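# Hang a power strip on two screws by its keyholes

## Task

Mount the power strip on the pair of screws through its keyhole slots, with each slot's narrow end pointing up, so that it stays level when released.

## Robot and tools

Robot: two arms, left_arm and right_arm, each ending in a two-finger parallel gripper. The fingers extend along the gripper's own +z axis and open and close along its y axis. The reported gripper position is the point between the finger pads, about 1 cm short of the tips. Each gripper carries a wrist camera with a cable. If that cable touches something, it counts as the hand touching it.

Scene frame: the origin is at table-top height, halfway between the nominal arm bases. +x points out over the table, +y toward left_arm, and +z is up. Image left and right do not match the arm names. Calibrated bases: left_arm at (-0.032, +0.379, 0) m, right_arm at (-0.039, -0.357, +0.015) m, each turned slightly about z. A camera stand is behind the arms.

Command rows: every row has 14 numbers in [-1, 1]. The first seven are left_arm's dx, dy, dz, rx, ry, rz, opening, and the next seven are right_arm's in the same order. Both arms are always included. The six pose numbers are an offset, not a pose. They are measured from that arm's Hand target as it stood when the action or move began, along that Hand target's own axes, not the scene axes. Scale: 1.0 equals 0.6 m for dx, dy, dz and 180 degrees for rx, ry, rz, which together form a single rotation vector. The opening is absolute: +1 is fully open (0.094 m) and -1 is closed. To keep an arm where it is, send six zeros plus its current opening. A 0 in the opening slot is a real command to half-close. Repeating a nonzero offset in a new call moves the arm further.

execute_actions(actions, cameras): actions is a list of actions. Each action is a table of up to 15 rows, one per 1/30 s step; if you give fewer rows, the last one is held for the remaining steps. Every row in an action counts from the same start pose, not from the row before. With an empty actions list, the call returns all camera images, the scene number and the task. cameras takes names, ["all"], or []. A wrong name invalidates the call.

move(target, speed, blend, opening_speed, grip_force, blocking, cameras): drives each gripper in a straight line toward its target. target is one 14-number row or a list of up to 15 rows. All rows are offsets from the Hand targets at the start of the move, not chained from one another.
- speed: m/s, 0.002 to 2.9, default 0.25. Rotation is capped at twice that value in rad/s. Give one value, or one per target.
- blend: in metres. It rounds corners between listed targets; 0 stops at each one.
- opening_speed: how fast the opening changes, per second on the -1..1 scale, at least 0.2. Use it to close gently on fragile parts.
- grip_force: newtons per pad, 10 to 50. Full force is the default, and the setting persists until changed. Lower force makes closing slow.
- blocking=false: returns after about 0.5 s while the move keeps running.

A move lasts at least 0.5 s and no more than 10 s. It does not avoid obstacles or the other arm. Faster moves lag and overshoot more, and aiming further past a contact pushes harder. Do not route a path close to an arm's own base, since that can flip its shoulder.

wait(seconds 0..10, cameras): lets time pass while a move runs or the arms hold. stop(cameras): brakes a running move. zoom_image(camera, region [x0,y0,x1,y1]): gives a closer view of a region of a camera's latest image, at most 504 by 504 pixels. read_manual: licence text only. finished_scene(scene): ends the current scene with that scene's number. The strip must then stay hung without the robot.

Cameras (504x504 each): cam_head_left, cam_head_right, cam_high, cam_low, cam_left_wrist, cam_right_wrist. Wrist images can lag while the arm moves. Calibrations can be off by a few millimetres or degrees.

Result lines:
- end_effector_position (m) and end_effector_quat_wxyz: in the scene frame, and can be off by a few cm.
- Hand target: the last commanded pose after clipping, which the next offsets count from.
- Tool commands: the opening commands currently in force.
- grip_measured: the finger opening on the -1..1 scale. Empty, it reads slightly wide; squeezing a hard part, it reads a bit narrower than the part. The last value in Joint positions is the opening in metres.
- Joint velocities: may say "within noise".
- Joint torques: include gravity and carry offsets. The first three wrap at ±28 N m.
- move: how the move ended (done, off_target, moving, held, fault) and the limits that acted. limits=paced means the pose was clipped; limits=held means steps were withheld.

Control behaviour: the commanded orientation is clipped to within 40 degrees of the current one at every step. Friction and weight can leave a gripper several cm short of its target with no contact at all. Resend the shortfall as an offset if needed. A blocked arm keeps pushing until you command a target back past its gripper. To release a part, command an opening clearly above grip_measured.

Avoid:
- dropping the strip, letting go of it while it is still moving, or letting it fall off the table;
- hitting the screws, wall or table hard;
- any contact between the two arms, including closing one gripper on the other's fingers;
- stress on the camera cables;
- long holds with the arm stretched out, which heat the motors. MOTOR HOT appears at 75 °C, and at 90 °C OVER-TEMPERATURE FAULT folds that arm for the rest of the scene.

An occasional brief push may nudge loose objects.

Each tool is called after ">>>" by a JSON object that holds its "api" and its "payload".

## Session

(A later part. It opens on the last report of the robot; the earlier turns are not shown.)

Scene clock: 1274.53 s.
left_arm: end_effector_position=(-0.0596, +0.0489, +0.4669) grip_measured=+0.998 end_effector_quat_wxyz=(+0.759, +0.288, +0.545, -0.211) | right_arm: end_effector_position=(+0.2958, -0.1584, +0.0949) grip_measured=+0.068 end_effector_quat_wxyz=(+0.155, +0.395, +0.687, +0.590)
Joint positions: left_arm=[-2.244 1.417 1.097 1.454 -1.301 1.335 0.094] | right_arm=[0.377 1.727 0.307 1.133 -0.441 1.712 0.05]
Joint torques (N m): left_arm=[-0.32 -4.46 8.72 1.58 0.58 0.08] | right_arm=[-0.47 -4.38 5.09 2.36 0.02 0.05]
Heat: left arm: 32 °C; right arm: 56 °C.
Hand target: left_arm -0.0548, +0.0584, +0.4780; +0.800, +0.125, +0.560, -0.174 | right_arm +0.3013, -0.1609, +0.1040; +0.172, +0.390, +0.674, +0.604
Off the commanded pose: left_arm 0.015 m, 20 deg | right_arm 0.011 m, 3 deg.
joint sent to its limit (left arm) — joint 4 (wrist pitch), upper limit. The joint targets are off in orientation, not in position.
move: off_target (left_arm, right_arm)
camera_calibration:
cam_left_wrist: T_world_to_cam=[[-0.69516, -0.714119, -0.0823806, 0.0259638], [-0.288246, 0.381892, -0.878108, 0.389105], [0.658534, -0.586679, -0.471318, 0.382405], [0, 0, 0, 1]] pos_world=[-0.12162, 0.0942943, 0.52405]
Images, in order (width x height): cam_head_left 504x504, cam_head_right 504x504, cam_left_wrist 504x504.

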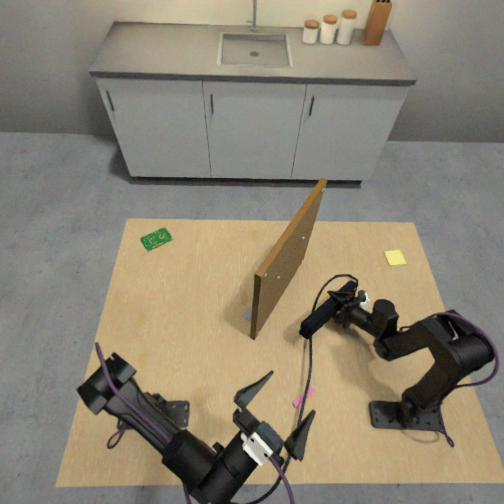

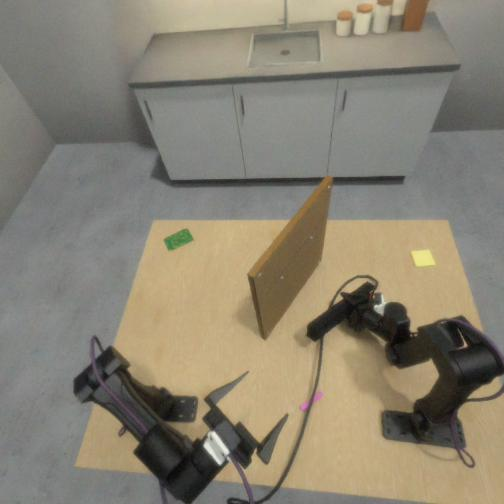

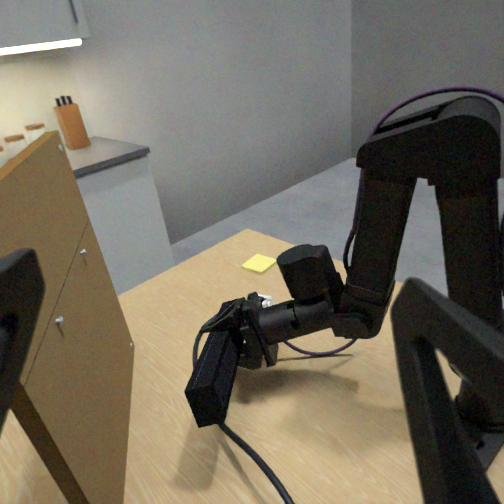

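>>> {"api": "move", "payload": {"target": [0.516,-0.004,0.331,0.138,0.513,0.006,0.4,0,0,0,0,0,0,-0.5], "speed": 0.25, "cameras": ["cam_left_wrist","cam_head_right"]}}

Scene clock: 1297.67 s.
left_arm: end_effector_position=(+0.2119, -0.0622, +0.2562) grip_measured=+0.402 end_effector_quat_wxyz=(+0.169, +0.355, +0.904, -0.167) | right_arm: end_effector_position=(+0.2959, -0.1584, +0.0949) grip_measured=+0.068 end_effector_quat_wxyz=(+0.155, +0.395, +0.686, +0.590)
Joint positions: left_arm=[-1.083 2.316 2.794 -1.572 0.048 -0.316 0.066] | right_arm=[0.377 1.727 0.307 1.133 -0.44 1.712 0.05]
Joint torques (N m): left_arm=[-0.24 -10.44 7.94 1.14 0.17 0.04] | right_arm=[-0.66 -4.36 5.11 2.36 0.01 0.06]
Heat: left arm: 32 °C; right arm: 54 °C.
Hand target: left_arm +0.2103, -0.0649, +0.2547; +0.114, +0.367, +0.914, -0.128 | right_arm +0.3013, -0.1609, +0.1040; +0.172, +0.390, +0.674, +0.604
Off the commanded pose: left_arm 0.004 m, 8 deg | right_arm 0.011 m, 3 deg.
joint sent to its limit (left arm) — joint 4 (wrist pitch), lower limit. The joint targets are off in orientation, not in position.
move: off_target (left_arm, right_arm)
camera_calibration:
cam_left_wrist: T_world_to_cam=[[-0.601512, -0.751982, 0.269641, 0.00565223], [-0.691247, 0.659132, 0.296181, 0.126531], [-0.400452, -0.00823153, -0.916281, 0.413451], [0, 0, 0, 1]] pos_world=[0.256431, -0.0757466, 0.339837]
Images, in order (width x height): cam_head_right 504x504, cam_left_wrist 504x504.

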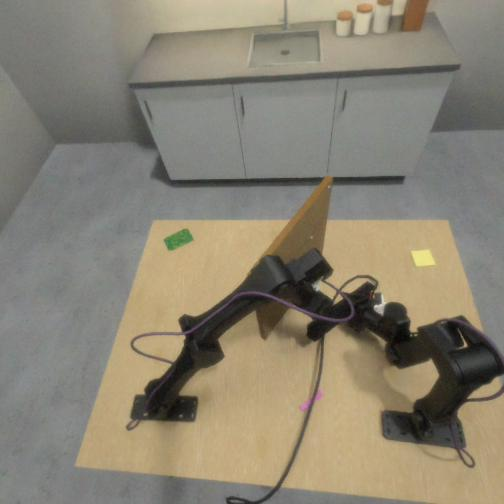

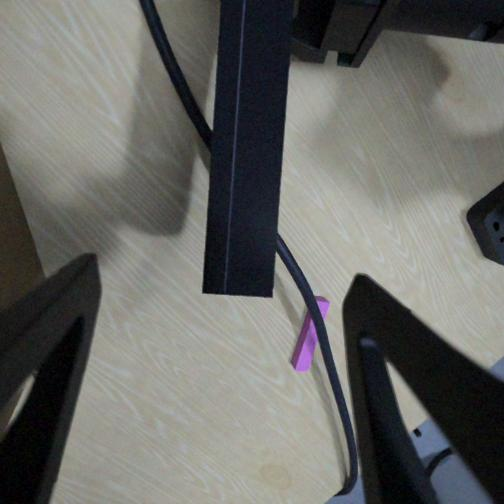

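>>> {"api": "move", "payload": {"target": [0,0,0.17,0,0,0,0.4,0,0,0,0,0,0,-0.5], "speed": 0.08, "cameras": ["cam_left_wrist","cam_head_left"]}}

Scene clock: 1304.73 s.
left_arm: end_effector_position=(+0.2249, -0.0937, +0.1655) grip_measured=+0.402 end_effector_quat_wxyz=(+0.122, +0.361, +0.915, -0.130) | right_arm: end_effector_position=(+0.2959, -0.1584, +0.0949) grip_measured=+0.068 end_effector_quat_wxyz=(+0.155, +0.395, +0.686, +0.590)
Joint positions: left_arm=[-1.091 2.483 2.739 -1.471 0.048 -0.316 0.066] | right_arm=[0.377 1.727 0.307 1.133 -0.44 1.712 0.05]
Joint torques (N m): left_arm=[-0.95 -11.11 8.49 0.93 0.06 0.01] | right_arm=[-0.68 -4.37 5.09 2.36 0.01 0.06]
Heat: left arm: 32 °C; right arm: 54 °C.
Hand target: left_arm +0.2219, -0.0974, +0.1588; +0.114, +0.367, +0.914, -0.128 | right_arm +0.3013, -0.1609, +0.1040; +0.172, +0.390, +0.674, +0.604
Off the commanded pose: left_arm 0.008 m, 1 deg | right_arm 0.011 m, 3 deg.
move: off_target (right_arm)
camera_calibration:
cam_left_wrist: T_world_to_cam=[[-0.592883, -0.773181, 0.225126, 0.0176425], [-0.664857, 0.627713, 0.404897, 0.156332], [-0.454373, 0.0903804, -0.886215, 0.351727], [0, 0, 0, 1]] pos_world=[0.274214, -0.11628, 0.244436]
Images, in order (width x height): cam_head_left 504x504, cam_left_wrist 504x504.

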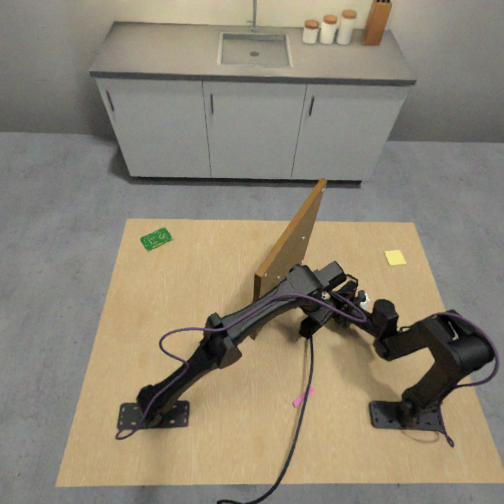

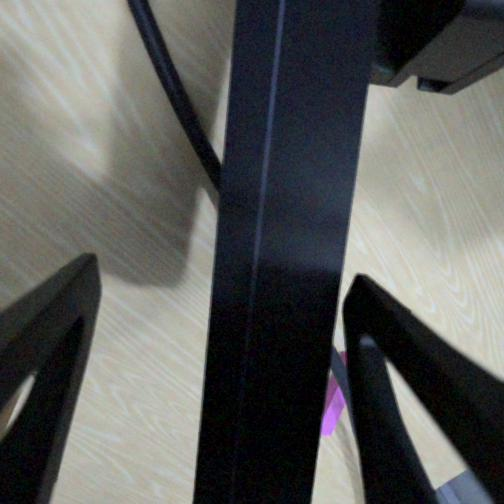

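>>> {"api": "move", "payload": {"target": [[0,-0.02,0,0,0,0,0.4,0,0,0,0,0,0,-0.5],[0,-0.02,0.024,0,0,0,0.4,0,0,0,0,0,0,-0.5],[0,-0.02,0.024,0,0,0,-0.8,0,0,0,0,0,0,-0.5]], "speed": 0.06, "opening_speed": 0.6, "cameras": ["cam_left_wrist","cam_right_wrist"]}}

Scene clock: 1315.00 s.
left_arm: end_effector_position=(+0.2162, -0.1059, +0.1586) grip_measured=-0.295 end_effector_quat_wxyz=(+0.122, +0.366, +0.913, -0.132) | right_arm: end_effector_position=(+0.2961, -0.1584, +0.0956) grip_measured=+0.068 end_effector_quat_wxyz=(+0.156, +0.395, +0.686, +0.591)
Joint positions: left_arm=[-1.118 2.547 2.833 -1.499 0.043 -0.332 0.033] | right_arm=[0.377 1.727 0.307 1.137 -0.44 1.712 0.05]
Joint torques (N m): left_arm=[-0.49 -11.55 6.6 1.09 0.11 -0.05] | right_arm=[-0.68 -4.34 5.11 2.33 0.01 0.07]
Heat: left arm: 31 °C; right arm: 53 °C.
Hand target: left_arm +0.2151, -0.1104, +0.1471; +0.114, +0.367, +0.914, -0.129 | right_arm +0.3013, -0.1609, +0.1040; +0.172, +0.390, +0.674, +0.604
Off the commanded pose: left_arm 0.012 m, 1 deg | right_arm 0.010 m, 3 deg.
move: off_target (left_arm, right_arm); target 3's new opening was sent with left_arm's hand 0.012 m and 1 deg from that target
camera_calibration:
cam_left_wrist: T_world_to_cam=[[-0.600485, -0.766941, 0.226317, 0.00672161], [-0.65874, 0.634895, 0.403696, 0.16058], [-0.453298, 0.0933296, -0.886459, 0.342805], [0, 0, 0, 1]] pos_world=[0.26521, -0.12879, 0.237536]
cam_right_wrist: T_world_to_cam=[[-0.299489, -0.120194, -0.946499, 0.15242], [-0.951388, 0.112369, 0.286766, 0.288516], [0.0718894, 0.98637, -0.148005, 0.249956], [0, 0, 0, 1]] pos_world=[0.30217, -0.26065, 0.0985236]
Images, in order (width x height): cam_left_wrist 504x504, cam_right_wrist 504x504.

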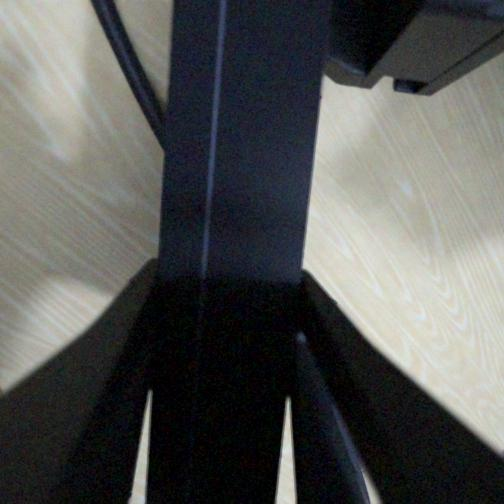

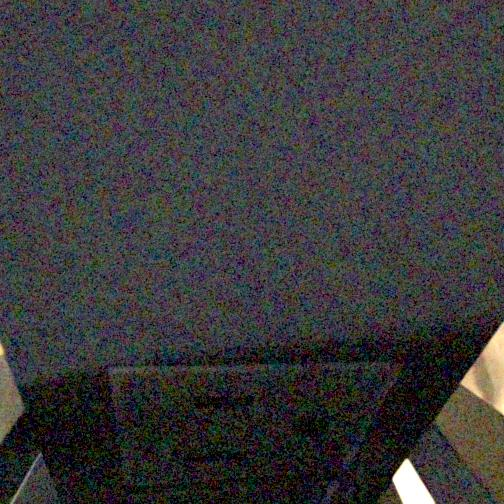

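>>> {"api": "move", "payload": {"target": [[0,0,0,0,0,0,-0.8,0,0,0,0,0,0,0.4],[0,0,0,0,0,0,-0.8,0,0,-0.045,0,0,0,0.4],[0,0,0,0,0,0,-0.8,0,0,-0.045,0,0,0,-0.6]], "speed": 0.06, "opening_speed": 0.6, "cameras": ["cam_left_wrist","cam_right_wrist"]}}

Scene clock: 1328.50 s.
left_arm: end_effector_position=(+0.2151, -0.1072, +0.1544) grip_measured=-0.296 end_effector_quat_wxyz=(+0.117, +0.366, +0.914, -0.132) | right_arm: end_effector_position=(+0.2815, -0.1789, +0.0930) grip_measured=+0.094 end_effector_quat_wxyz=(+0.158, +0.407, +0.683, +0.586)
Joint positions: left_arm=[-1.119 2.555 2.833 -1.497 0.048 -0.334 0.033] | right_arm=[0.324 1.66 0.226 1.133 -0.47 1.706 0.051]
Joint torques (N m): left_arm=[-0.25 -12.01 7.05 0.99 0.03 -0.01] | right_arm=[-0.77 -7.3 4.57 2.09 -0.24 -0.01]
Heat: left arm: 31 °C; right arm: 53 °C.
Hand target: left_arm +0.2152, -0.1103, +0.1471; +0.114, +0.367, +0.914, -0.128 | right_arm +0.2823, -0.1793, +0.1097; +0.172, +0.390, +0.674, +0.604
Off the commanded pose: left_arm 0.008 m, 1 deg | right_arm 0.017 m, 3 deg.
move: off_target (right_arm); target 3's new opening was sent with right_arm's hand 0.012 m and 2 deg from that target
camera_calibration:
cam_left_wrist: T_world_to_cam=[[-0.598889, -0.76747, 0.228739, 0.00517789], [-0.654988, 0.633761, 0.411506, 0.160308], [-0.460784, 0.0966249, -0.882237, 0.340026], [0, 0, 0, 1]] pos_world=[0.264779, -0.130478, 0.232831]
cam_right_wrist: T_world_to_cam=[[-0.317298, -0.114366, -0.941405, 0.148701], [-0.943738, 0.135611, 0.301609, 0.278251], [0.0931714, 0.984139, -0.15096, 0.264721], [0, 0, 0, 1]] pos_world=[0.285114, -0.28125, 0.096027]
Images, in order (width x height): cam_left_wrist 504x504, cam_right_wrist 504x504.

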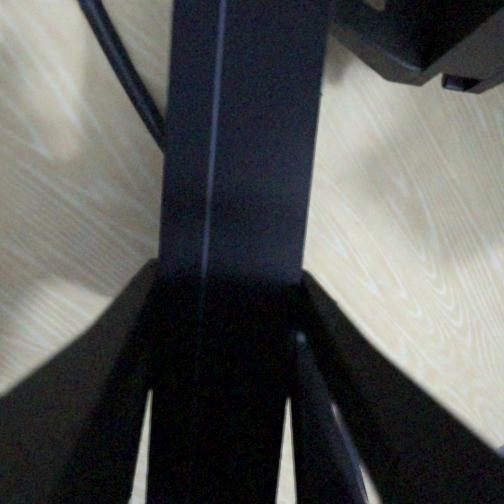

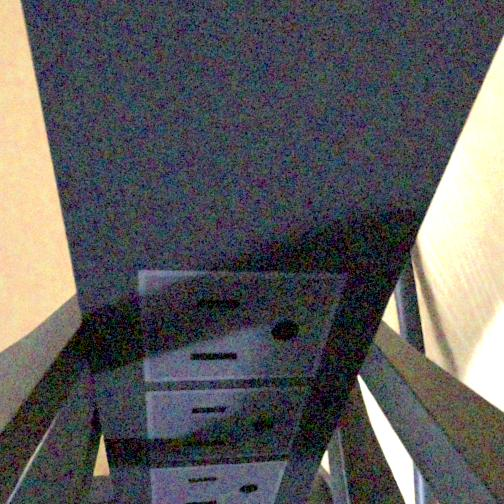

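>>> {"api": "move", "payload": {"target": [[0,0,0,0,0,0,0.3,0,0,0,0,0,0,-0.6],[0,0,-0.2,0,0,0,0.3,0,0,0,0,0,0,-0.6],[0.331,-0.202,-0.659,-0.138,-0.513,-0.006,1,0,0,0,0,0,0,-0.6]], "speed": [0.1,0.12,0.3], "opening_speed": 0.8, "cameras": ["cam_left_wrist","cam_right_wrist"]}}

Scene clock: 1349.33 s.
left_arm: end_effector_position=(-0.0602, +0.0492, +0.4734) grip_measured=+0.998 end_effector_quat_wxyz=(+0.670, +0.261, +0.659, -0.220) | right_arm: end_effector_position=(+0.2808, -0.1782, +0.0931) grip_measured=+0.093 end_effector_quat_wxyz=(+0.156, +0.406, +0.684, +0.586)
Joint positions: left_arm=[-2.269 1.398 1.602 -0.384 -1.542 -0.121 0.094] | right_arm=[0.324 1.66 0.226 1.133 -0.475 1.705 0.051]
Joint torques (N m): left_arm=[-0.58 -7.15 5.94 1.43 -0.33 0.06] | right_arm=[-0.76 -7.31 4.57 2.08 -0.18 -0.01]
Heat: left arm: 31 °C; right arm: 52 °C.
Hand target: left_arm -0.0548, +0.0584, +0.4774; +0.800, +0.125, +0.560, -0.174 | right_arm +0.2824, -0.1793, +0.1097; +0.172, +0.390, +0.674, +0.604
Off the commanded pose: left_arm 0.011 m, 25 deg | right_arm 0.017 m, 3 deg.
elbow stopped short (left arm): the move would have taken joint 3 (elbow) straighter than the controller allows.
joint sent to its limit (left arm) — joint 5 (wrist yaw), lower limit. The joint targets are off in orientation, not in position.
move: off_target (left_arm, right_arm); target 3's new opening was sent with left_arm's hand 0.014 m and 25 deg from that target
camera_calibration:
cam_left_wrist: T_world_to_cam=[[-0.663486, -0.743999, 0.0790735, -0.0467382], [-0.540444, 0.403489, -0.738321, 0.312112], [0.517404, -0.5326, -0.669798, 0.468712], [0, 0, 0, 1]] pos_world=[-0.104845, 0.0889292, 0.548077]
cam_right_wrist: T_world_to_cam=[[-0.316932, -0.114829, -0.941471, 0.148523], [-0.944349, 0.13039, 0.301998, 0.276747], [0.0880803, 0.984791, -0.149764, 0.265559], [0, 0, 0, 1]] pos_world=[0.285027, -0.28055, 0.096024]
Images, in order (width x height): cam_left_wrist 504x504, cam_right_wrist 504x504.

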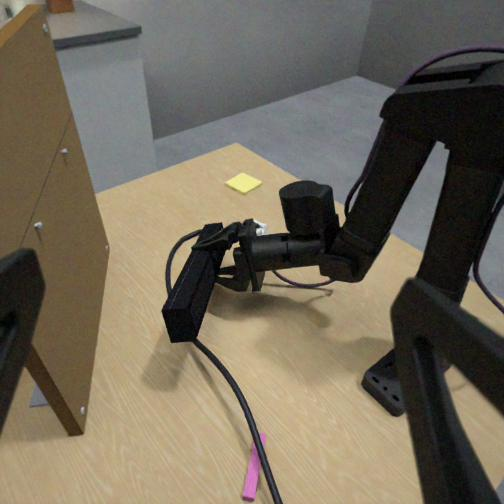

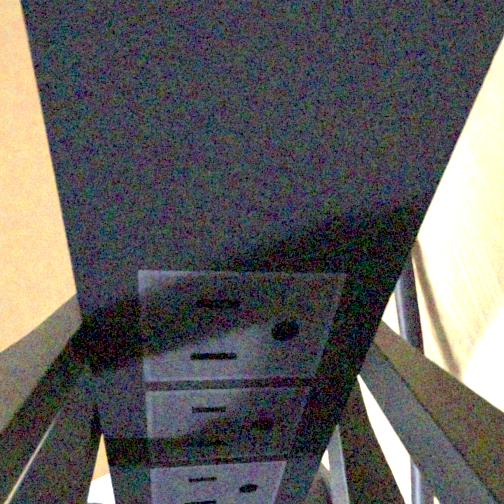

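>>> {"api": "move", "payload": {"target": [0,0,0,0,0,0,1,0.146,0.373,0.108,-0.1153,0.0565,-0.1115,-0.6], "speed": 0.12, "cameras": ["cam_left_wrist","cam_head_left"]}}

>>> {"api": "zoom_image", "payload": {"camera": "cam_left_wrist", "region": [0, 60, 250, 310]}}

Scene clock: 1360.83 s.
left_arm: end_effector_position=(-0.0602, +0.0492, +0.4734) grip_measured=+0.998 end_effector_quat_wxyz=(+0.670, +0.261, +0.659, -0.220) | right_arm: end_effector_position=(+0.3335, -0.0791, +0.2825) grip_measured=+0.089 end_effector_quat_wxyz=(+0.226, +0.217, +0.663, +0.680)
Joint positions: left_arm=[-2.269 1.398 1.602 -0.383 -1.542 -0.12 0.094] | right_arm=[0.505 1.514 0.772 0.772 -0.471 1.581 0.051]
Joint torques (N m): left_arm=[-0.24 -7.32 6.06 1.38 -0.37 -0.01] | right_arm=[-0.1 -6.19 13.64 2.59 0.22 -0.32]
Heat: left arm: 31 °C; right arm: 52 °C.
Hand target: left_arm -0.0545, +0.0579, +0.4773; +0.672, +0.252, +0.661, -0.220 (not the last commanded pose) | right_arm +0.3432, -0.0783, +0.3289; +0.281, +0.176, +0.625, +0.707
Off the commanded pose: left_arm 0.011 m, 25 deg | right_arm 0.047 m, 10 deg.
joint sent to its limit (left arm) — joint 5 (wrist yaw), lower limit.
move: off_target (left_arm, right_arm)
camera_calibration:
cam_left_wrist: T_world_to_cam=[[-0.663525, -0.743959, 0.0791233, -0.0467813], [-0.540422, 0.403468, -0.738348, 0.312205], [0.517376, -0.532672, -0.669763, 0.468763], [0, 0, 0, 1]] pos_world=[-0.104845, 0.088929, 0.548177]
Images, in order (width x height): cam_head_left 504x504, cam_left_wrist 504x504.

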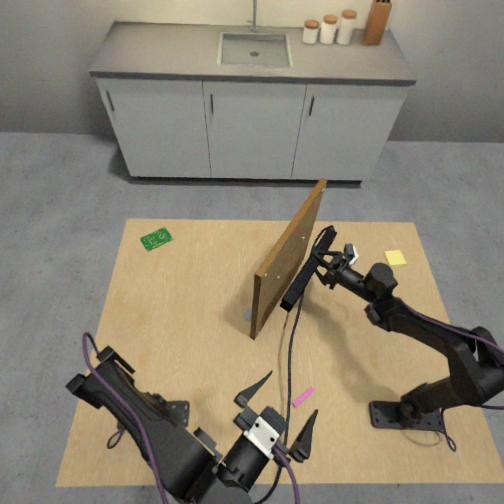

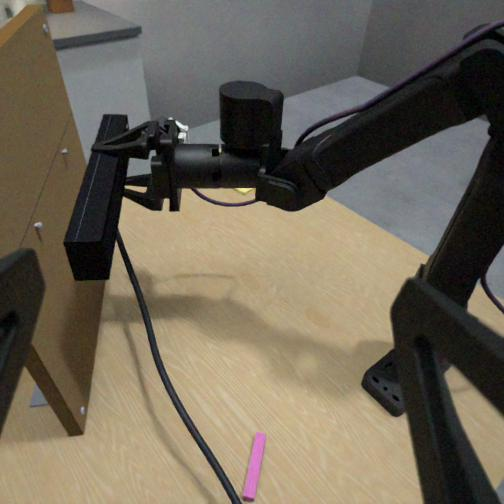

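Scaled by 2.016 from the camera's 504x504 image, which has a finer 720x720 frame.

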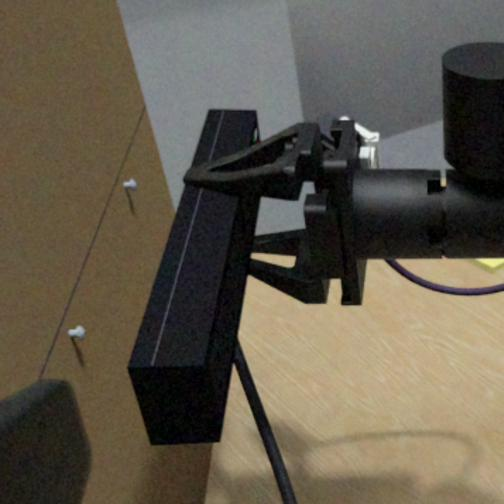

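>>> {"api": "move", "payload": {"target": [0.0995,0.16,0.047,0.0244,-0.111,-0.0178,1,0,0,0,0,0,0,-0.6], "cameras": ["cam_left_wrist"]}}

>>> {"api": "zoom_image", "payload": {"camera": "cam_left_wrist", "region": [20, 150, 270, 400]}}

Scene clock: 1377.80 s.
left_arm: end_effector_position=(+0.0307, +0.1186, +0.4228) grip_measured=+0.998 end_effector_quat_wxyz=(+0.755, +0.213, +0.541, -0.303) | right_arm: end_effector_position=(+0.3336, -0.0791, +0.2824) grip_measured=+0.089 end_effector_quat_wxyz=(+0.226, +0.217, +0.663, +0.680)
Joint positions: left_arm=[-2.016 0.892 0.612 1.074 -1.098 0.729 0.094] | right_arm=[0.505 1.514 0.772 0.771 -0.471 1.58 0.051]
Joint torques (N m): left_arm=[0.69 -0.73 5.93 1.11 0.61 0.08] | right_arm=[-0.12 -6.2 13.63 2.59 0.22 -0.31]
Heat: left arm: 31 °C; right arm: 55 °C.
Hand target: left_arm +0.0295, +0.1170, +0.4223; +0.760, +0.217, +0.533, -0.304 | right_arm +0.3432, -0.0783, +0.3289; +0.281, +0.176, +0.625, +0.707
Off the commanded pose: left_arm 0.002 m, 1 deg | right_arm 0.047 m, 10 deg.
move: off_target (right_arm)
camera_calibration:
cam_left_wrist: T_world_to_cam=[[-0.73689, -0.664264, 0.125487, 0.0422698], [-0.344476, 0.209251, -0.915178, 0.387614], [0.581662, -0.717612, -0.383017, 0.323512], [0, 0, 0, 1]] pos_world=[-0.0235029, 0.179126, 0.473342]
Images, in order (width x height): cam_left_wrist 504x504.

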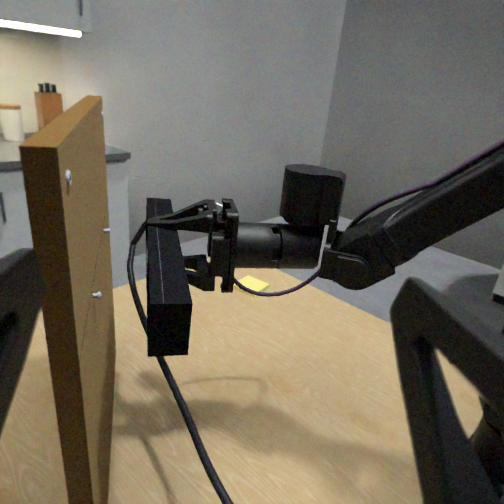

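Scaled by 2.016 from the camera's 504x504 image, which has a finer 720x720 frame.

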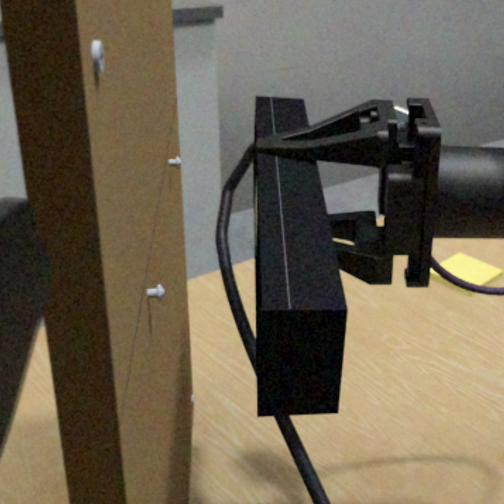

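>>> {"api": "move", "payload": {"target": [0,0,0,0,0,0,1,0.014,0.003,0.056,-0.001,0.0082,0.0013,-0.6], "speed": 0.05, "cameras": ["cam_left_wrist"]}}

>>> {"api": "zoom_image", "payload": {"camera": "cam_left_wrist", "region": [20, 150, 220, 350]}}

Scene clock: 1407.07 s.
left_arm: end_effector_position=(+0.0307, +0.1187, +0.4229) grip_measured=+0.998 end_effector_quat_wxyz=(+0.755, +0.213, +0.541, -0.303) | right_arm: end_effector_position=(+0.3436, -0.0481, +0.2897) grip_measured=+0.089 end_effector_quat_wxyz=(+0.215, +0.201, +0.666, +0.685)
Joint positions: left_arm=[-2.016 0.892 0.612 1.076 -1.098 0.73 0.094] | right_arm=[0.557 1.604 0.888 0.751 -0.459 1.575 0.051]
Joint torques (N m): left_arm=[0.49 -0.92 6.17 1.11 0.62 0.02] | right_arm=[0.02 -6.58 14.34 2.53 0.37 -0.33]
Heat: left arm: 31 °C; right arm: 57 °C.
Hand target: left_arm +0.0295, +0.1170, +0.4222; +0.760, +0.217, +0.533, -0.303 | right_arm +0.3565, -0.0469, +0.3350; +0.271, +0.168, +0.627, +0.711
Off the commanded pose: left_arm 0.002 m, 1 deg | right_arm 0.047 m, 9 deg.
move: off_target (right_arm)
camera_calibration:
cam_left_wrist: T_world_to_cam=[[-0.736669, -0.664455, 0.125768, 0.0423714], [-0.344423, 0.208598, -0.915347, 0.387898], [0.581972, -0.717625, -0.382521, 0.323412], [0, 0, 0, 1]] pos_world=[-0.0234022, 0.179327, 0.473444]
Images, in order (width x height): cam_left_wrist 504x504.

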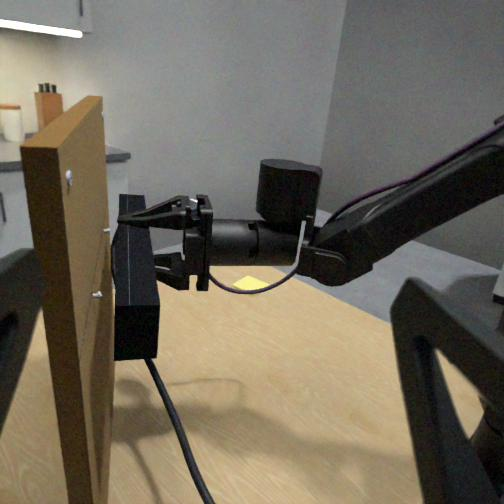

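Scaled by 2.520 from the camera's 504x504 image, which has a finer 720x720 frame.

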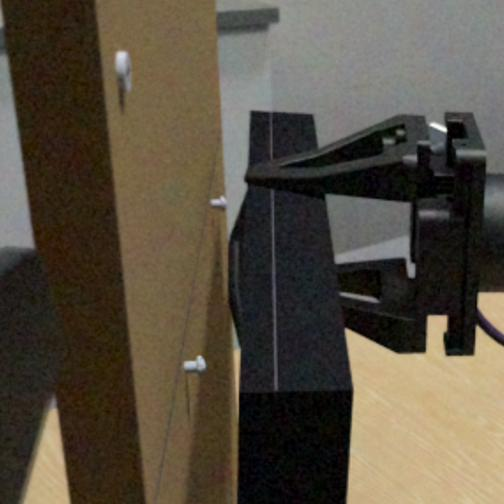

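>>> {"api": "move", "payload": {"target": [-0.098,-0.168,0.001,-0.0244,0.111,0.0178,1,0,0,0,0,0,0,-0.6], "cameras": ["cam_left_wrist"]}}

>>> {"api": "zoom_image", "payload": {"camera": "cam_left_wrist", "region": [0, 80, 200, 280]}}

Scene clock: 1436.53 s.
left_arm: end_effector_position=(-0.0540, +0.0572, +0.4716) grip_measured=+0.998 end_effector_quat_wxyz=(+0.678, +0.253, +0.656, -0.216) | right_arm: end_effector_position=(+0.3437, -0.0482, +0.2896) grip_measured=+0.089 end_effector_quat_wxyz=(+0.215, +0.201, +0.666, +0.685)
Joint positions: left_arm=[-2.269 1.379 1.291 0.949 -1.556 0.92 0.094] | right_arm=[0.557 1.604 0.888 0.751 -0.458 1.574 0.051]
Joint torques (N m): left_arm=[-0.16 -4.25 9.16 0.54 0.43 0.05] | right_arm=[0.02 -6.58 14.35 2.53 0.36 -0.29]
Heat: left arm: 30 °C; right arm: 55 °C.
Hand target: left_arm -0.0545, +0.0574, +0.4772; +0.671, +0.252, +0.661, -0.220 | right_arm +0.3565, -0.0469, +0.3350; +0.271, +0.168, +0.627, +0.711
Off the commanded pose: left_arm 0.006 m, 1 deg | right_arm 0.047 m, 9 deg.
joint sent to its limit (left arm) — joint 5 (wrist yaw), lower limit. The joint targets still meet the commanded pose.
move: off_target (right_arm)
camera_calibration:
cam_left_wrist: T_world_to_cam=[[-0.650943, -0.754986, 0.0791792, -0.0353298], [-0.538384, 0.385608, -0.749299, 0.317259], [0.535178, -0.53038, -0.657481, 0.463612], [0, 0, 0, 1]] pos_world=[-0.100305, 0.0968793, 0.545335]
Images, in order (width x height): cam_left_wrist 504x504.

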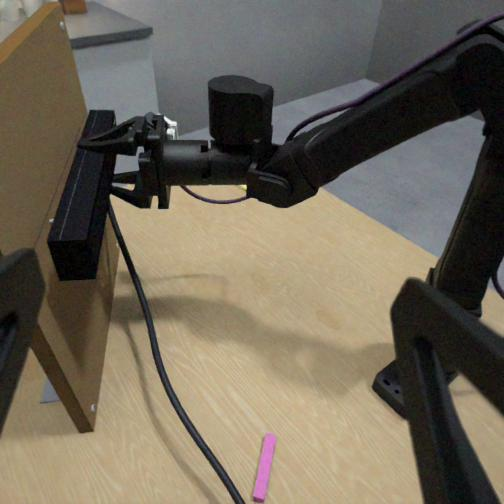

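Scaled by 2.520 from the camera's 504x504 image, which has a finer 720x720 frame.

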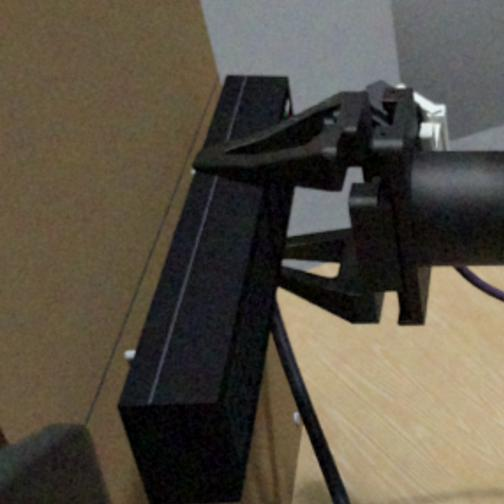

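>>> {"api": "move", "payload": {"target": [0,0,0,0,0,0,1,-0.002,0.001,0.022,0.0006,-0.0055,-0.0009,-0.6], "speed": 0.04, "cameras": ["cam_left_wrist"]}}

>>> {"api": "zoom_image", "payload": {"camera": "cam_left_wrist", "region": [0, 80, 200, 280]}}

Scene clock: 1470.10 s.
left_arm: end_effector_position=(-0.0542, +0.0569, +0.4713) grip_measured=+0.998 end_effector_quat_wxyz=(+0.678, +0.254, +0.655, -0.214) | right_arm: end_effector_position=(+0.3504, -0.0388, +0.2933) grip_measured=+0.085 end_effector_quat_wxyz=(+0.221, +0.203, +0.665, +0.684)
Joint positions: left_arm=[-2.269 1.379 1.291 0.944 -1.556 0.92 0.094] | right_arm=[0.578 1.634 0.933 0.737 -0.427 1.57 0.051]
Joint torques (N m): left_arm=[-0.38 -4.57 9.03 0.59 0.44 -0.05] | right_arm=[0.09 -6.5 14.84 2.5 0.43 -0.31]
Heat: left arm: 30 °C; right arm: 55 °C.
Hand target: left_arm -0.0545, +0.0574, +0.4772; +0.671, +0.252, +0.661, -0.220 | right_arm +0.3650, -0.0370, +0.3380; +0.278, +0.173, +0.625, +0.709
Off the commanded pose: left_arm 0.006 m, 1 deg | right_arm 0.047 m, 9 deg.
joint sent to its limit (left arm) — joint 5 (wrist yaw), lower limit. The joint targets still meet the commanded pose.
move: off_target (right_arm)
camera_calibration:
cam_left_wrist: T_world_to_cam=[[-0.651195, -0.755353, 0.0733935, -0.0329187], [-0.535676, 0.388986, -0.749494, 0.317053], [0.537584, -0.527382, -0.65793, 0.463564], [0, 0, 0, 1]] pos_world=[-0.100804, 0.0962815, 0.545038]
Images, in order (width x height): cam_left_wrist 504x504.

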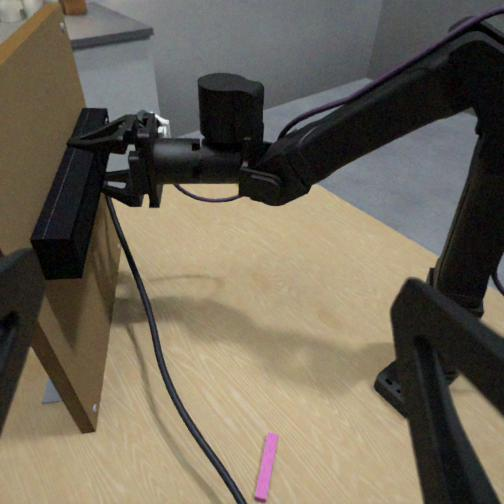

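Scaled by 2.520 from the camera's 504x504 image, which has a finer 720x720 frame.

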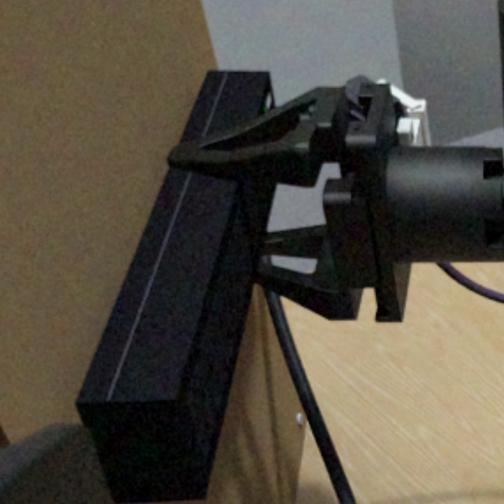

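>>> {"api": "move", "payload": {"target": [0,0,0,0,0,0,1,0.0017,-0.0085,0.012,0,0,0,-0.6], "speed": 0.03}}

>>> {"api": "move", "payload": {"target": [0.0995,0.16,0.047,0.0244,-0.111,-0.0178,1,0,0,0,0,0,0,-0.6], "cameras": ["cam_left_wrist"]}}

>>> {"api": "zoom_image", "payload": {"camera": "cam_left_wrist", "region": [40, 170, 190, 320]}}

Scene clock: 1482.30 s.
left_arm: end_effector_position=(-0.0542, +0.0569, +0.4713) grip_measured=+0.998 end_effector_quat_wxyz=(+0.678, +0.255, +0.655, -0.214) | right_arm: end_effector_position=(+0.3505, -0.0366, +0.2923) grip_measured=+0.081 end_effector_quat_wxyz=(+0.219, +0.202, +0.666, +0.684)
Joint positions: left_arm=[-2.269 1.379 1.291 0.943 -1.556 0.92 0.094] | right_arm=[0.581 1.64 0.938 0.738 -0.428 1.569 0.051]
Joint torques (N m): left_arm=[-0.2 -4.37 9.11 0.57 0.44 -0.05] | right_arm=[0.68 -4.81 15.86 2.6 0.54 -0.31]
Heat: left arm: 30 °C; right arm: 56 °C.
Hand target: left_arm -0.0545, +0.0574, +0.4772; +0.672, +0.252, +0.661, -0.220 | right_arm +0.3694, -0.0305, +0.3340; +0.278, +0.173, +0.625, +0.709
Off the commanded pose: left_arm 0.006 m, 1 deg | right_arm 0.046 m, 9 deg.
joint sent to its limit (left arm) — joint 5 (wrist yaw), lower limit. The joint targets still meet the commanded pose.
move: off_target (right_arm)

Scene clock: 1483.97 s.
left_arm: end_effector_position=(+0.0293, +0.1150, +0.4204) grip_measured=+0.998 end_effector_quat_wxyz=(+0.758, +0.217, +0.539, -0.296) | right_arm: end_effector_position=(+0.3504, -0.0365, +0.2923) grip_measured=+0.080 end_effector_quat_wxyz=(+0.219, +0.201, +0.666, +0.684)
Joint positions: left_arm=[-2.016 0.914 0.61 1.099 -1.099 0.748 0.094] | right_arm=[0.581 1.64 0.938 0.738 -0.428 1.569 0.051]
Joint torques (N m): left_arm=[0.53 -2.59 6.08 0.91 0.62 -0.14] | right_arm=[0.68 -4.81 15.86 2.6 0.54 -0.31]
Heat: left arm: 30 °C; right arm: 56 °C.
Hand target: left_arm +0.0295, +0.1165, +0.4221; +0.760, +0.217, +0.533, -0.304 | right_arm +0.3693, -0.0304, +0.3340; +0.278, +0.173, +0.625, +0.709
Off the commanded pose: left_arm 0.002 m, 1 deg | right_arm 0.046 m, 9 deg.
move: off_target (right_arm)
camera_calibration:
cam_left_wrist: T_world_to_cam=[[-0.733538, -0.670813, 0.109237, 0.04662], [-0.335742, 0.217905, -0.916403, 0.385036], [0.590932, -0.708892, -0.385062, 0.320453], [0, 0, 0, 1]] pos_world=[-0.0258956, 0.174538, 0.47115]
Images, in order (width x height): cam_left_wrist 504x504.

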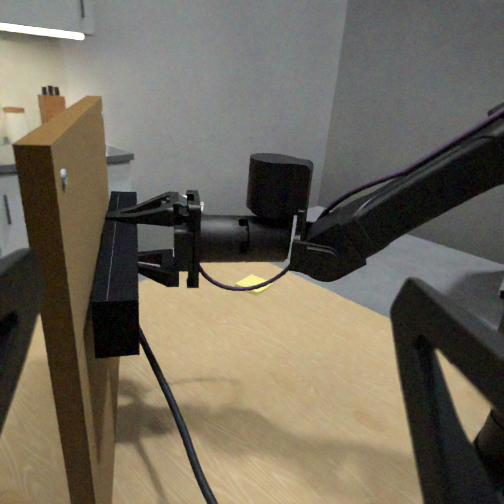

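Scaled by 3.360 from the camera's 504x504 image, which has a finer 720x720 frame.

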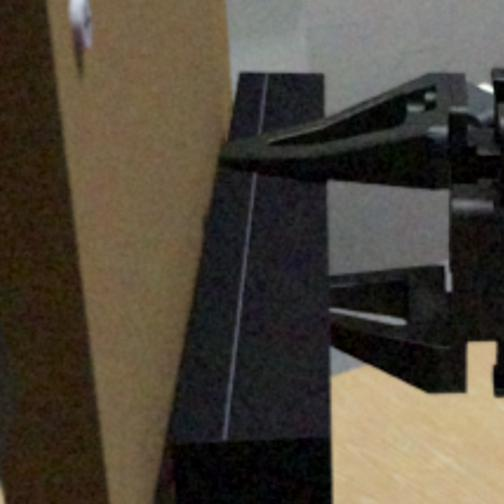

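>>> {"api": "move", "payload": {"target": [0,0,0,0,0,0,1,0,-0.006,0.004,0,0,0,-0.6], "speed": 0.03}}

>>> {"api": "move", "payload": {"target": [0,0,0,0,0,0,1,0,-0.006,0.002,0,0,0,-0.6], "speed": 0.03, "cameras": ["cam_left_wrist"]}}

>>> {"api": "zoom_image", "payload": {"camera": "cam_left_wrist", "region": [40, 170, 190, 320]}}

Scene clock: 1497.27 s.
left_arm: end_effector_position=(+0.0292, +0.1149, +0.4205) grip_measured=+0.998 end_effector_quat_wxyz=(+0.758, +0.217, +0.539, -0.297) | right_arm: end_effector_position=(+0.3505, -0.0357, +0.2922) grip_measured=+0.080 end_effector_quat_wxyz=(+0.219, +0.199, +0.665, +0.686)
Joint positions: left_arm=[-2.016 0.914 0.61 1.099 -1.098 0.747 0.094] | right_arm=[0.581 1.646 0.939 0.747 -0.432 1.569 0.051]
Joint torques (N m): left_arm=[0.79 -2.59 6.09 0.9 0.56 -0.09] | right_arm=[0.87 -4.04 16.16 2.61 0.59 -0.32]
Heat: left arm: 29 °C; right arm: 57 °C.
Hand target: left_arm +0.0295, +0.1165, +0.4221; +0.760, +0.217, +0.533, -0.304 | right_arm +0.3713, -0.0282, +0.3309; +0.278, +0.173, +0.625, +0.709
Off the commanded pose: left_arm 0.002 m, 1 deg | right_arm 0.045 m, 9 deg.
move: off_target (right_arm)

Scene clock: 1497.97 s.
left_arm: end_effector_position=(+0.0292, +0.1149, +0.4205) grip_measured=+0.998 end_effector_quat_wxyz=(+0.758, +0.217, +0.539, -0.297) | right_arm: end_effector_position=(+0.3506, -0.0351, +0.2921) grip_measured=+0.080 end_effector_quat_wxyz=(+0.219, +0.197, +0.664, +0.687)
Joint positions: left_arm=[-2.016 0.914 0.61 1.099 -1.098 0.747 0.094] | right_arm=[0.581 1.65 0.939 0.755 -0.435 1.57 0.051]
Joint torques (N m): left_arm=[0.44 -2.58 6.09 0.9 0.65 -0.13] | right_arm=[0.94 -3.4 16.13 2.63 0.63 -0.32]
Heat: left arm: 29 °C; right arm: 57 °C.
Hand target: left_arm +0.0295, +0.1165, +0.4221; +0.760, +0.217, +0.533, -0.304 | right_arm +0.3727, -0.0270, +0.3275; +0.278, +0.173, +0.625, +0.709
Off the commanded pose: left_arm 0.002 m, 1 deg | right_arm 0.042 m, 9 deg.
move: off_target (right_arm)
camera_calibration:
cam_left_wrist: T_world_to_cam=[[-0.734067, -0.670157, 0.109706, 0.0463352], [-0.335547, 0.217502, -0.91657, 0.38517], [0.590384, -0.709636, -0.38453, 0.32039], [0, 0, 0, 1]] pos_world=[-0.0258973, 0.174637, 0.471151]
Images, in order (width x height): cam_left_wrist 504x504.

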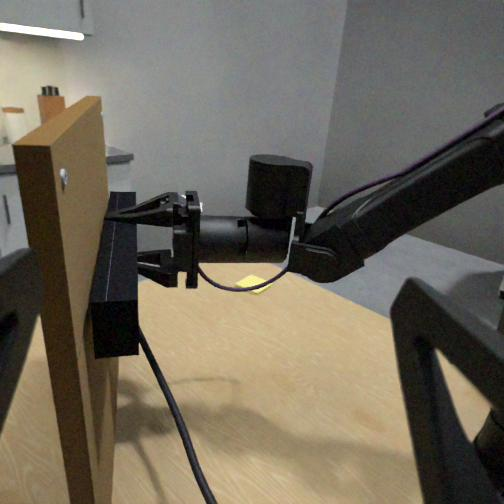

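Scaled by 3.360 from the camera's 504x504 image, which has a finer 720x720 frame.

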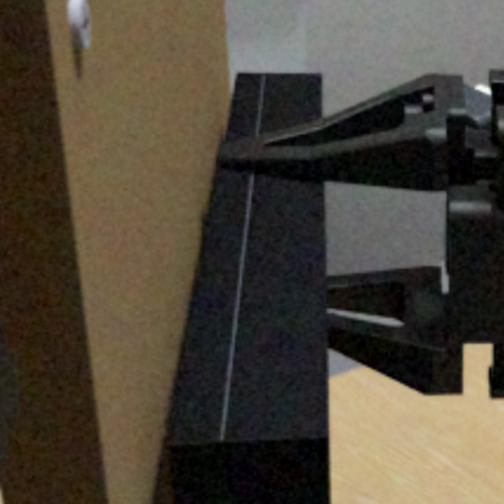

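>>> {"api": "move", "payload": {"target": [0,0,0,0,0,0,1,0,0,-0.016,0,0,0,-0.6], "speed": 0.03, "cameras": ["cam_head_left","cam_head_right"]}}

>>> {"api": "zoom_image", "payload": {"camera": "cam_head_left", "region": [250, 210, 350, 310]}}

>>> {"api": "zoom_image", "payload": {"camera": "cam_head_right", "region": [250, 210, 350, 310]}}

Scene clock: 1504.93 s.
left_arm: end_effector_position=(+0.0292, +0.1149, +0.4205) grip_measured=+0.998 end_effector_quat_wxyz=(+0.758, +0.217, +0.539, -0.297) | right_arm: end_effector_position=(+0.3507, -0.0355, +0.2925) grip_measured=+0.080 end_effector_quat_wxyz=(+0.218, +0.196, +0.664, +0.688)
Joint positions: left_arm=[-2.016 0.914 0.61 1.099 -1.098 0.747 0.094] | right_arm=[0.579 1.65 0.939 0.757 -0.439 1.57 0.051]
Joint torques (N m): left_arm=[0.9 -2.89 5.91 0.91 0.68 -0.1] | right_arm=[0.2 -5.24 13.12 2.69 0.58 -0.32]
Heat: left arm: 29 °C; right arm: 57 °C.
Hand target: left_arm +0.0295, +0.1165, +0.4221; +0.760, +0.217, +0.533, -0.304 | right_arm +0.3671, -0.0347, +0.3260; +0.278, +0.173, +0.625, +0.709
Off the commanded pose: left_arm 0.002 m, 1 deg | right_arm 0.037 m, 9 deg.
move: off_target (right_arm)
Images, in order (width x height): cam_head_left 504x504, cam_head_right 504x504.

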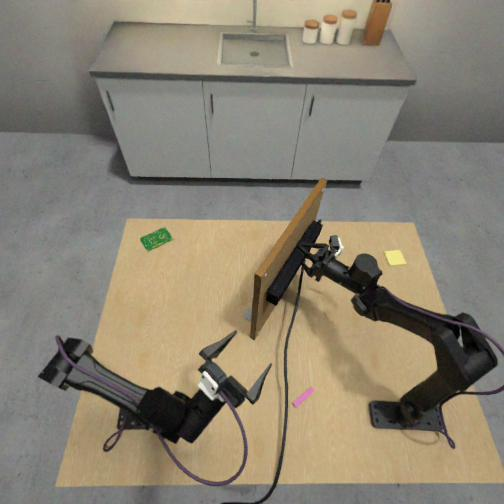

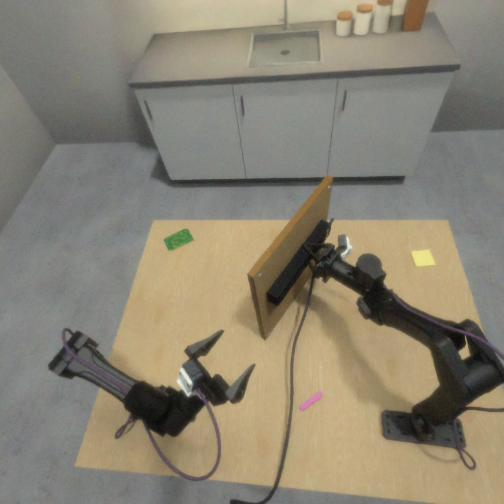

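Scaled by 5.040 from the camera's 504x504 image, which has a finer 720x720 frame.

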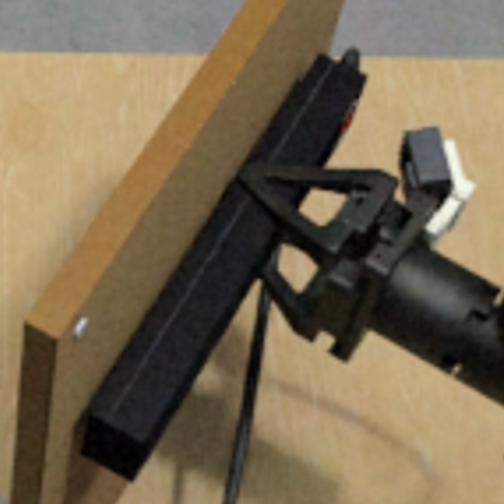

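Scaled by 5.040 from the camera's 504x504 image, which has a finer 720x720 frame.

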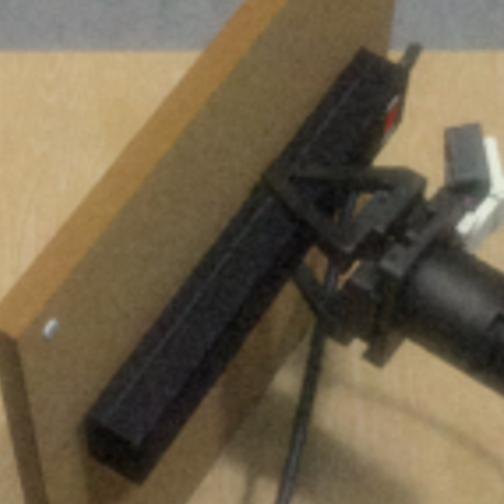

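>>> {"api": "move", "payload": {"target": [-0.098,-0.168,0.001,-0.0244,0.111,0.0178,1,0,0,0,0,0,0,-0.6], "cameras": ["cam_left_wrist"]}}

>>> {"api": "zoom_image", "payload": {"camera": "cam_left_wrist", "region": [0, 80, 150, 230]}}

>>> {"api": "zoom_image", "payload": {"camera": "cam_left_wrist", "region": [0, 200, 130, 330]}}

Scene clock: 1525.20 s.
left_arm: end_effector_position=(-0.0540, +0.0567, +0.4714) grip_measured=+0.998 end_effector_quat_wxyz=(+0.678, +0.253, +0.656, -0.215) | right_arm: end_effector_position=(+0.3507, -0.0355, +0.2925) grip_measured=+0.080 end_effector_quat_wxyz=(+0.218, +0.196, +0.664, +0.688)
Joint positions: left_arm=[-2.268 1.381 1.292 0.952 -1.556 0.923 0.094] | right_arm=[0.579 1.65 0.939 0.757 -0.439 1.57 0.051]
Joint torques (N m): left_arm=[-0.24 -4.49 9.16 0.57 0.49 -0.02] | right_arm=[0.2 -5.23 13.12 2.69 0.58 -0.32]
Heat: left arm: 29 °C; right arm: 57 °C.
Hand target: left_arm -0.0545, +0.0569, +0.4770; +0.672, +0.252, +0.661, -0.220 | right_arm +0.3671, -0.0347, +0.3260; +0.278, +0.173, +0.625, +0.709
Off the commanded pose: left_arm 0.006 m, 1 deg | right_arm 0.037 m, 9 deg.
joint sent to its limit (left arm) — joint 5 (wrist yaw), lower limit. The joint targets still meet the commanded pose.
move: off_target (right_arm)
camera_calibration:
cam_left_wrist: T_world_to_cam=[[-0.650104, -0.755825, 0.0780602, -0.0350523], [-0.538314, 0.385627, -0.749339, 0.317314], [0.536267, -0.529169, -0.657569, 0.463257], [0, 0, 0, 1]] pos_world=[-0.100403, 0.0962834, 0.545136]
Images, in order (width x height): cam_left_wrist 504x504.

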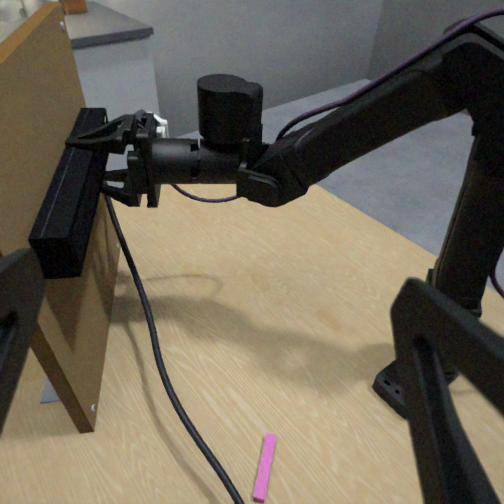

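Scaled by 3.360 from the camera's 504x504 image, which has a finer 720x720 frame.

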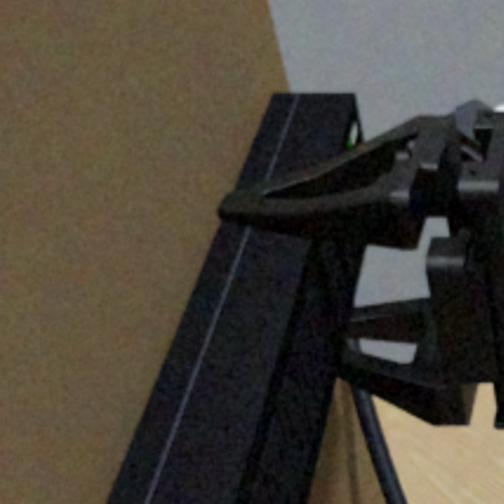

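Scaled by 3.877 from the camera's 504x504 image, which has a finer 720x720 frame.

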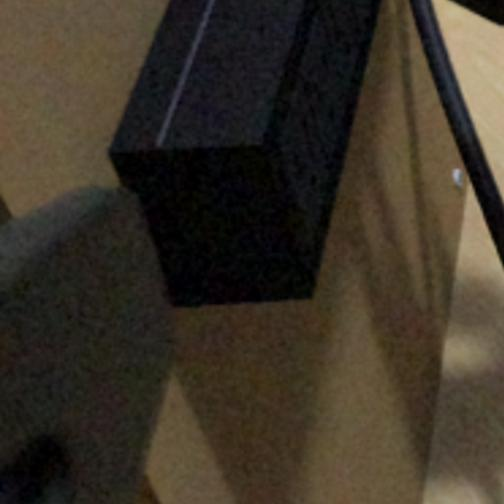

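>>> {"api": "move", "payload": {"target": [[0,0,0,0,0,0,1,0,0.016,0.003,0,0,0,-0.6],[0,0,0,0,0,0,1,0,0.016,0.03,0,0,0,-0.6]], "speed": 0.03}}

Scene clock: 1544.83 s.
left_arm: end_effector_position=(-0.0542, +0.0564, +0.4711) grip_measured=+0.998 end_effector_quat_wxyz=(+0.678, +0.255, +0.655, -0.213) | right_arm: end_effector_position=(+0.3512, -0.0347, +0.2926) grip_measured=+0.080 end_effector_quat_wxyz=(+0.216, +0.197, +0.667, +0.685)
Joint positions: left_arm=[-2.268 1.381 1.292 0.946 -1.556 0.923 0.094] | right_arm=[0.579 1.65 0.948 0.738 -0.442 1.568 0.051]
Joint torques (N m): left_arm=[-0.31 -4.18 9.1 0.52 0.44 -0.1] | right_arm=[2.03 -3.79 18.88 2.43 0.8 -0.28]
Heat: left arm: 31 °C; right arm: 57 °C.
Hand target: left_arm -0.0545, +0.0569, +0.4770; +0.672, +0.252, +0.661, -0.220 | right_arm +0.3761, -0.0211, +0.3382; +0.278, +0.173, +0.625, +0.709
Off the commanded pose: left_arm 0.006 m, 1 deg | right_arm 0.054 m, 9 deg.
joint sent to its limit (left arm) — joint 5 (wrist yaw), lower limit. The joint targets still meet the commanded pose.
move: off_target (right_arm)


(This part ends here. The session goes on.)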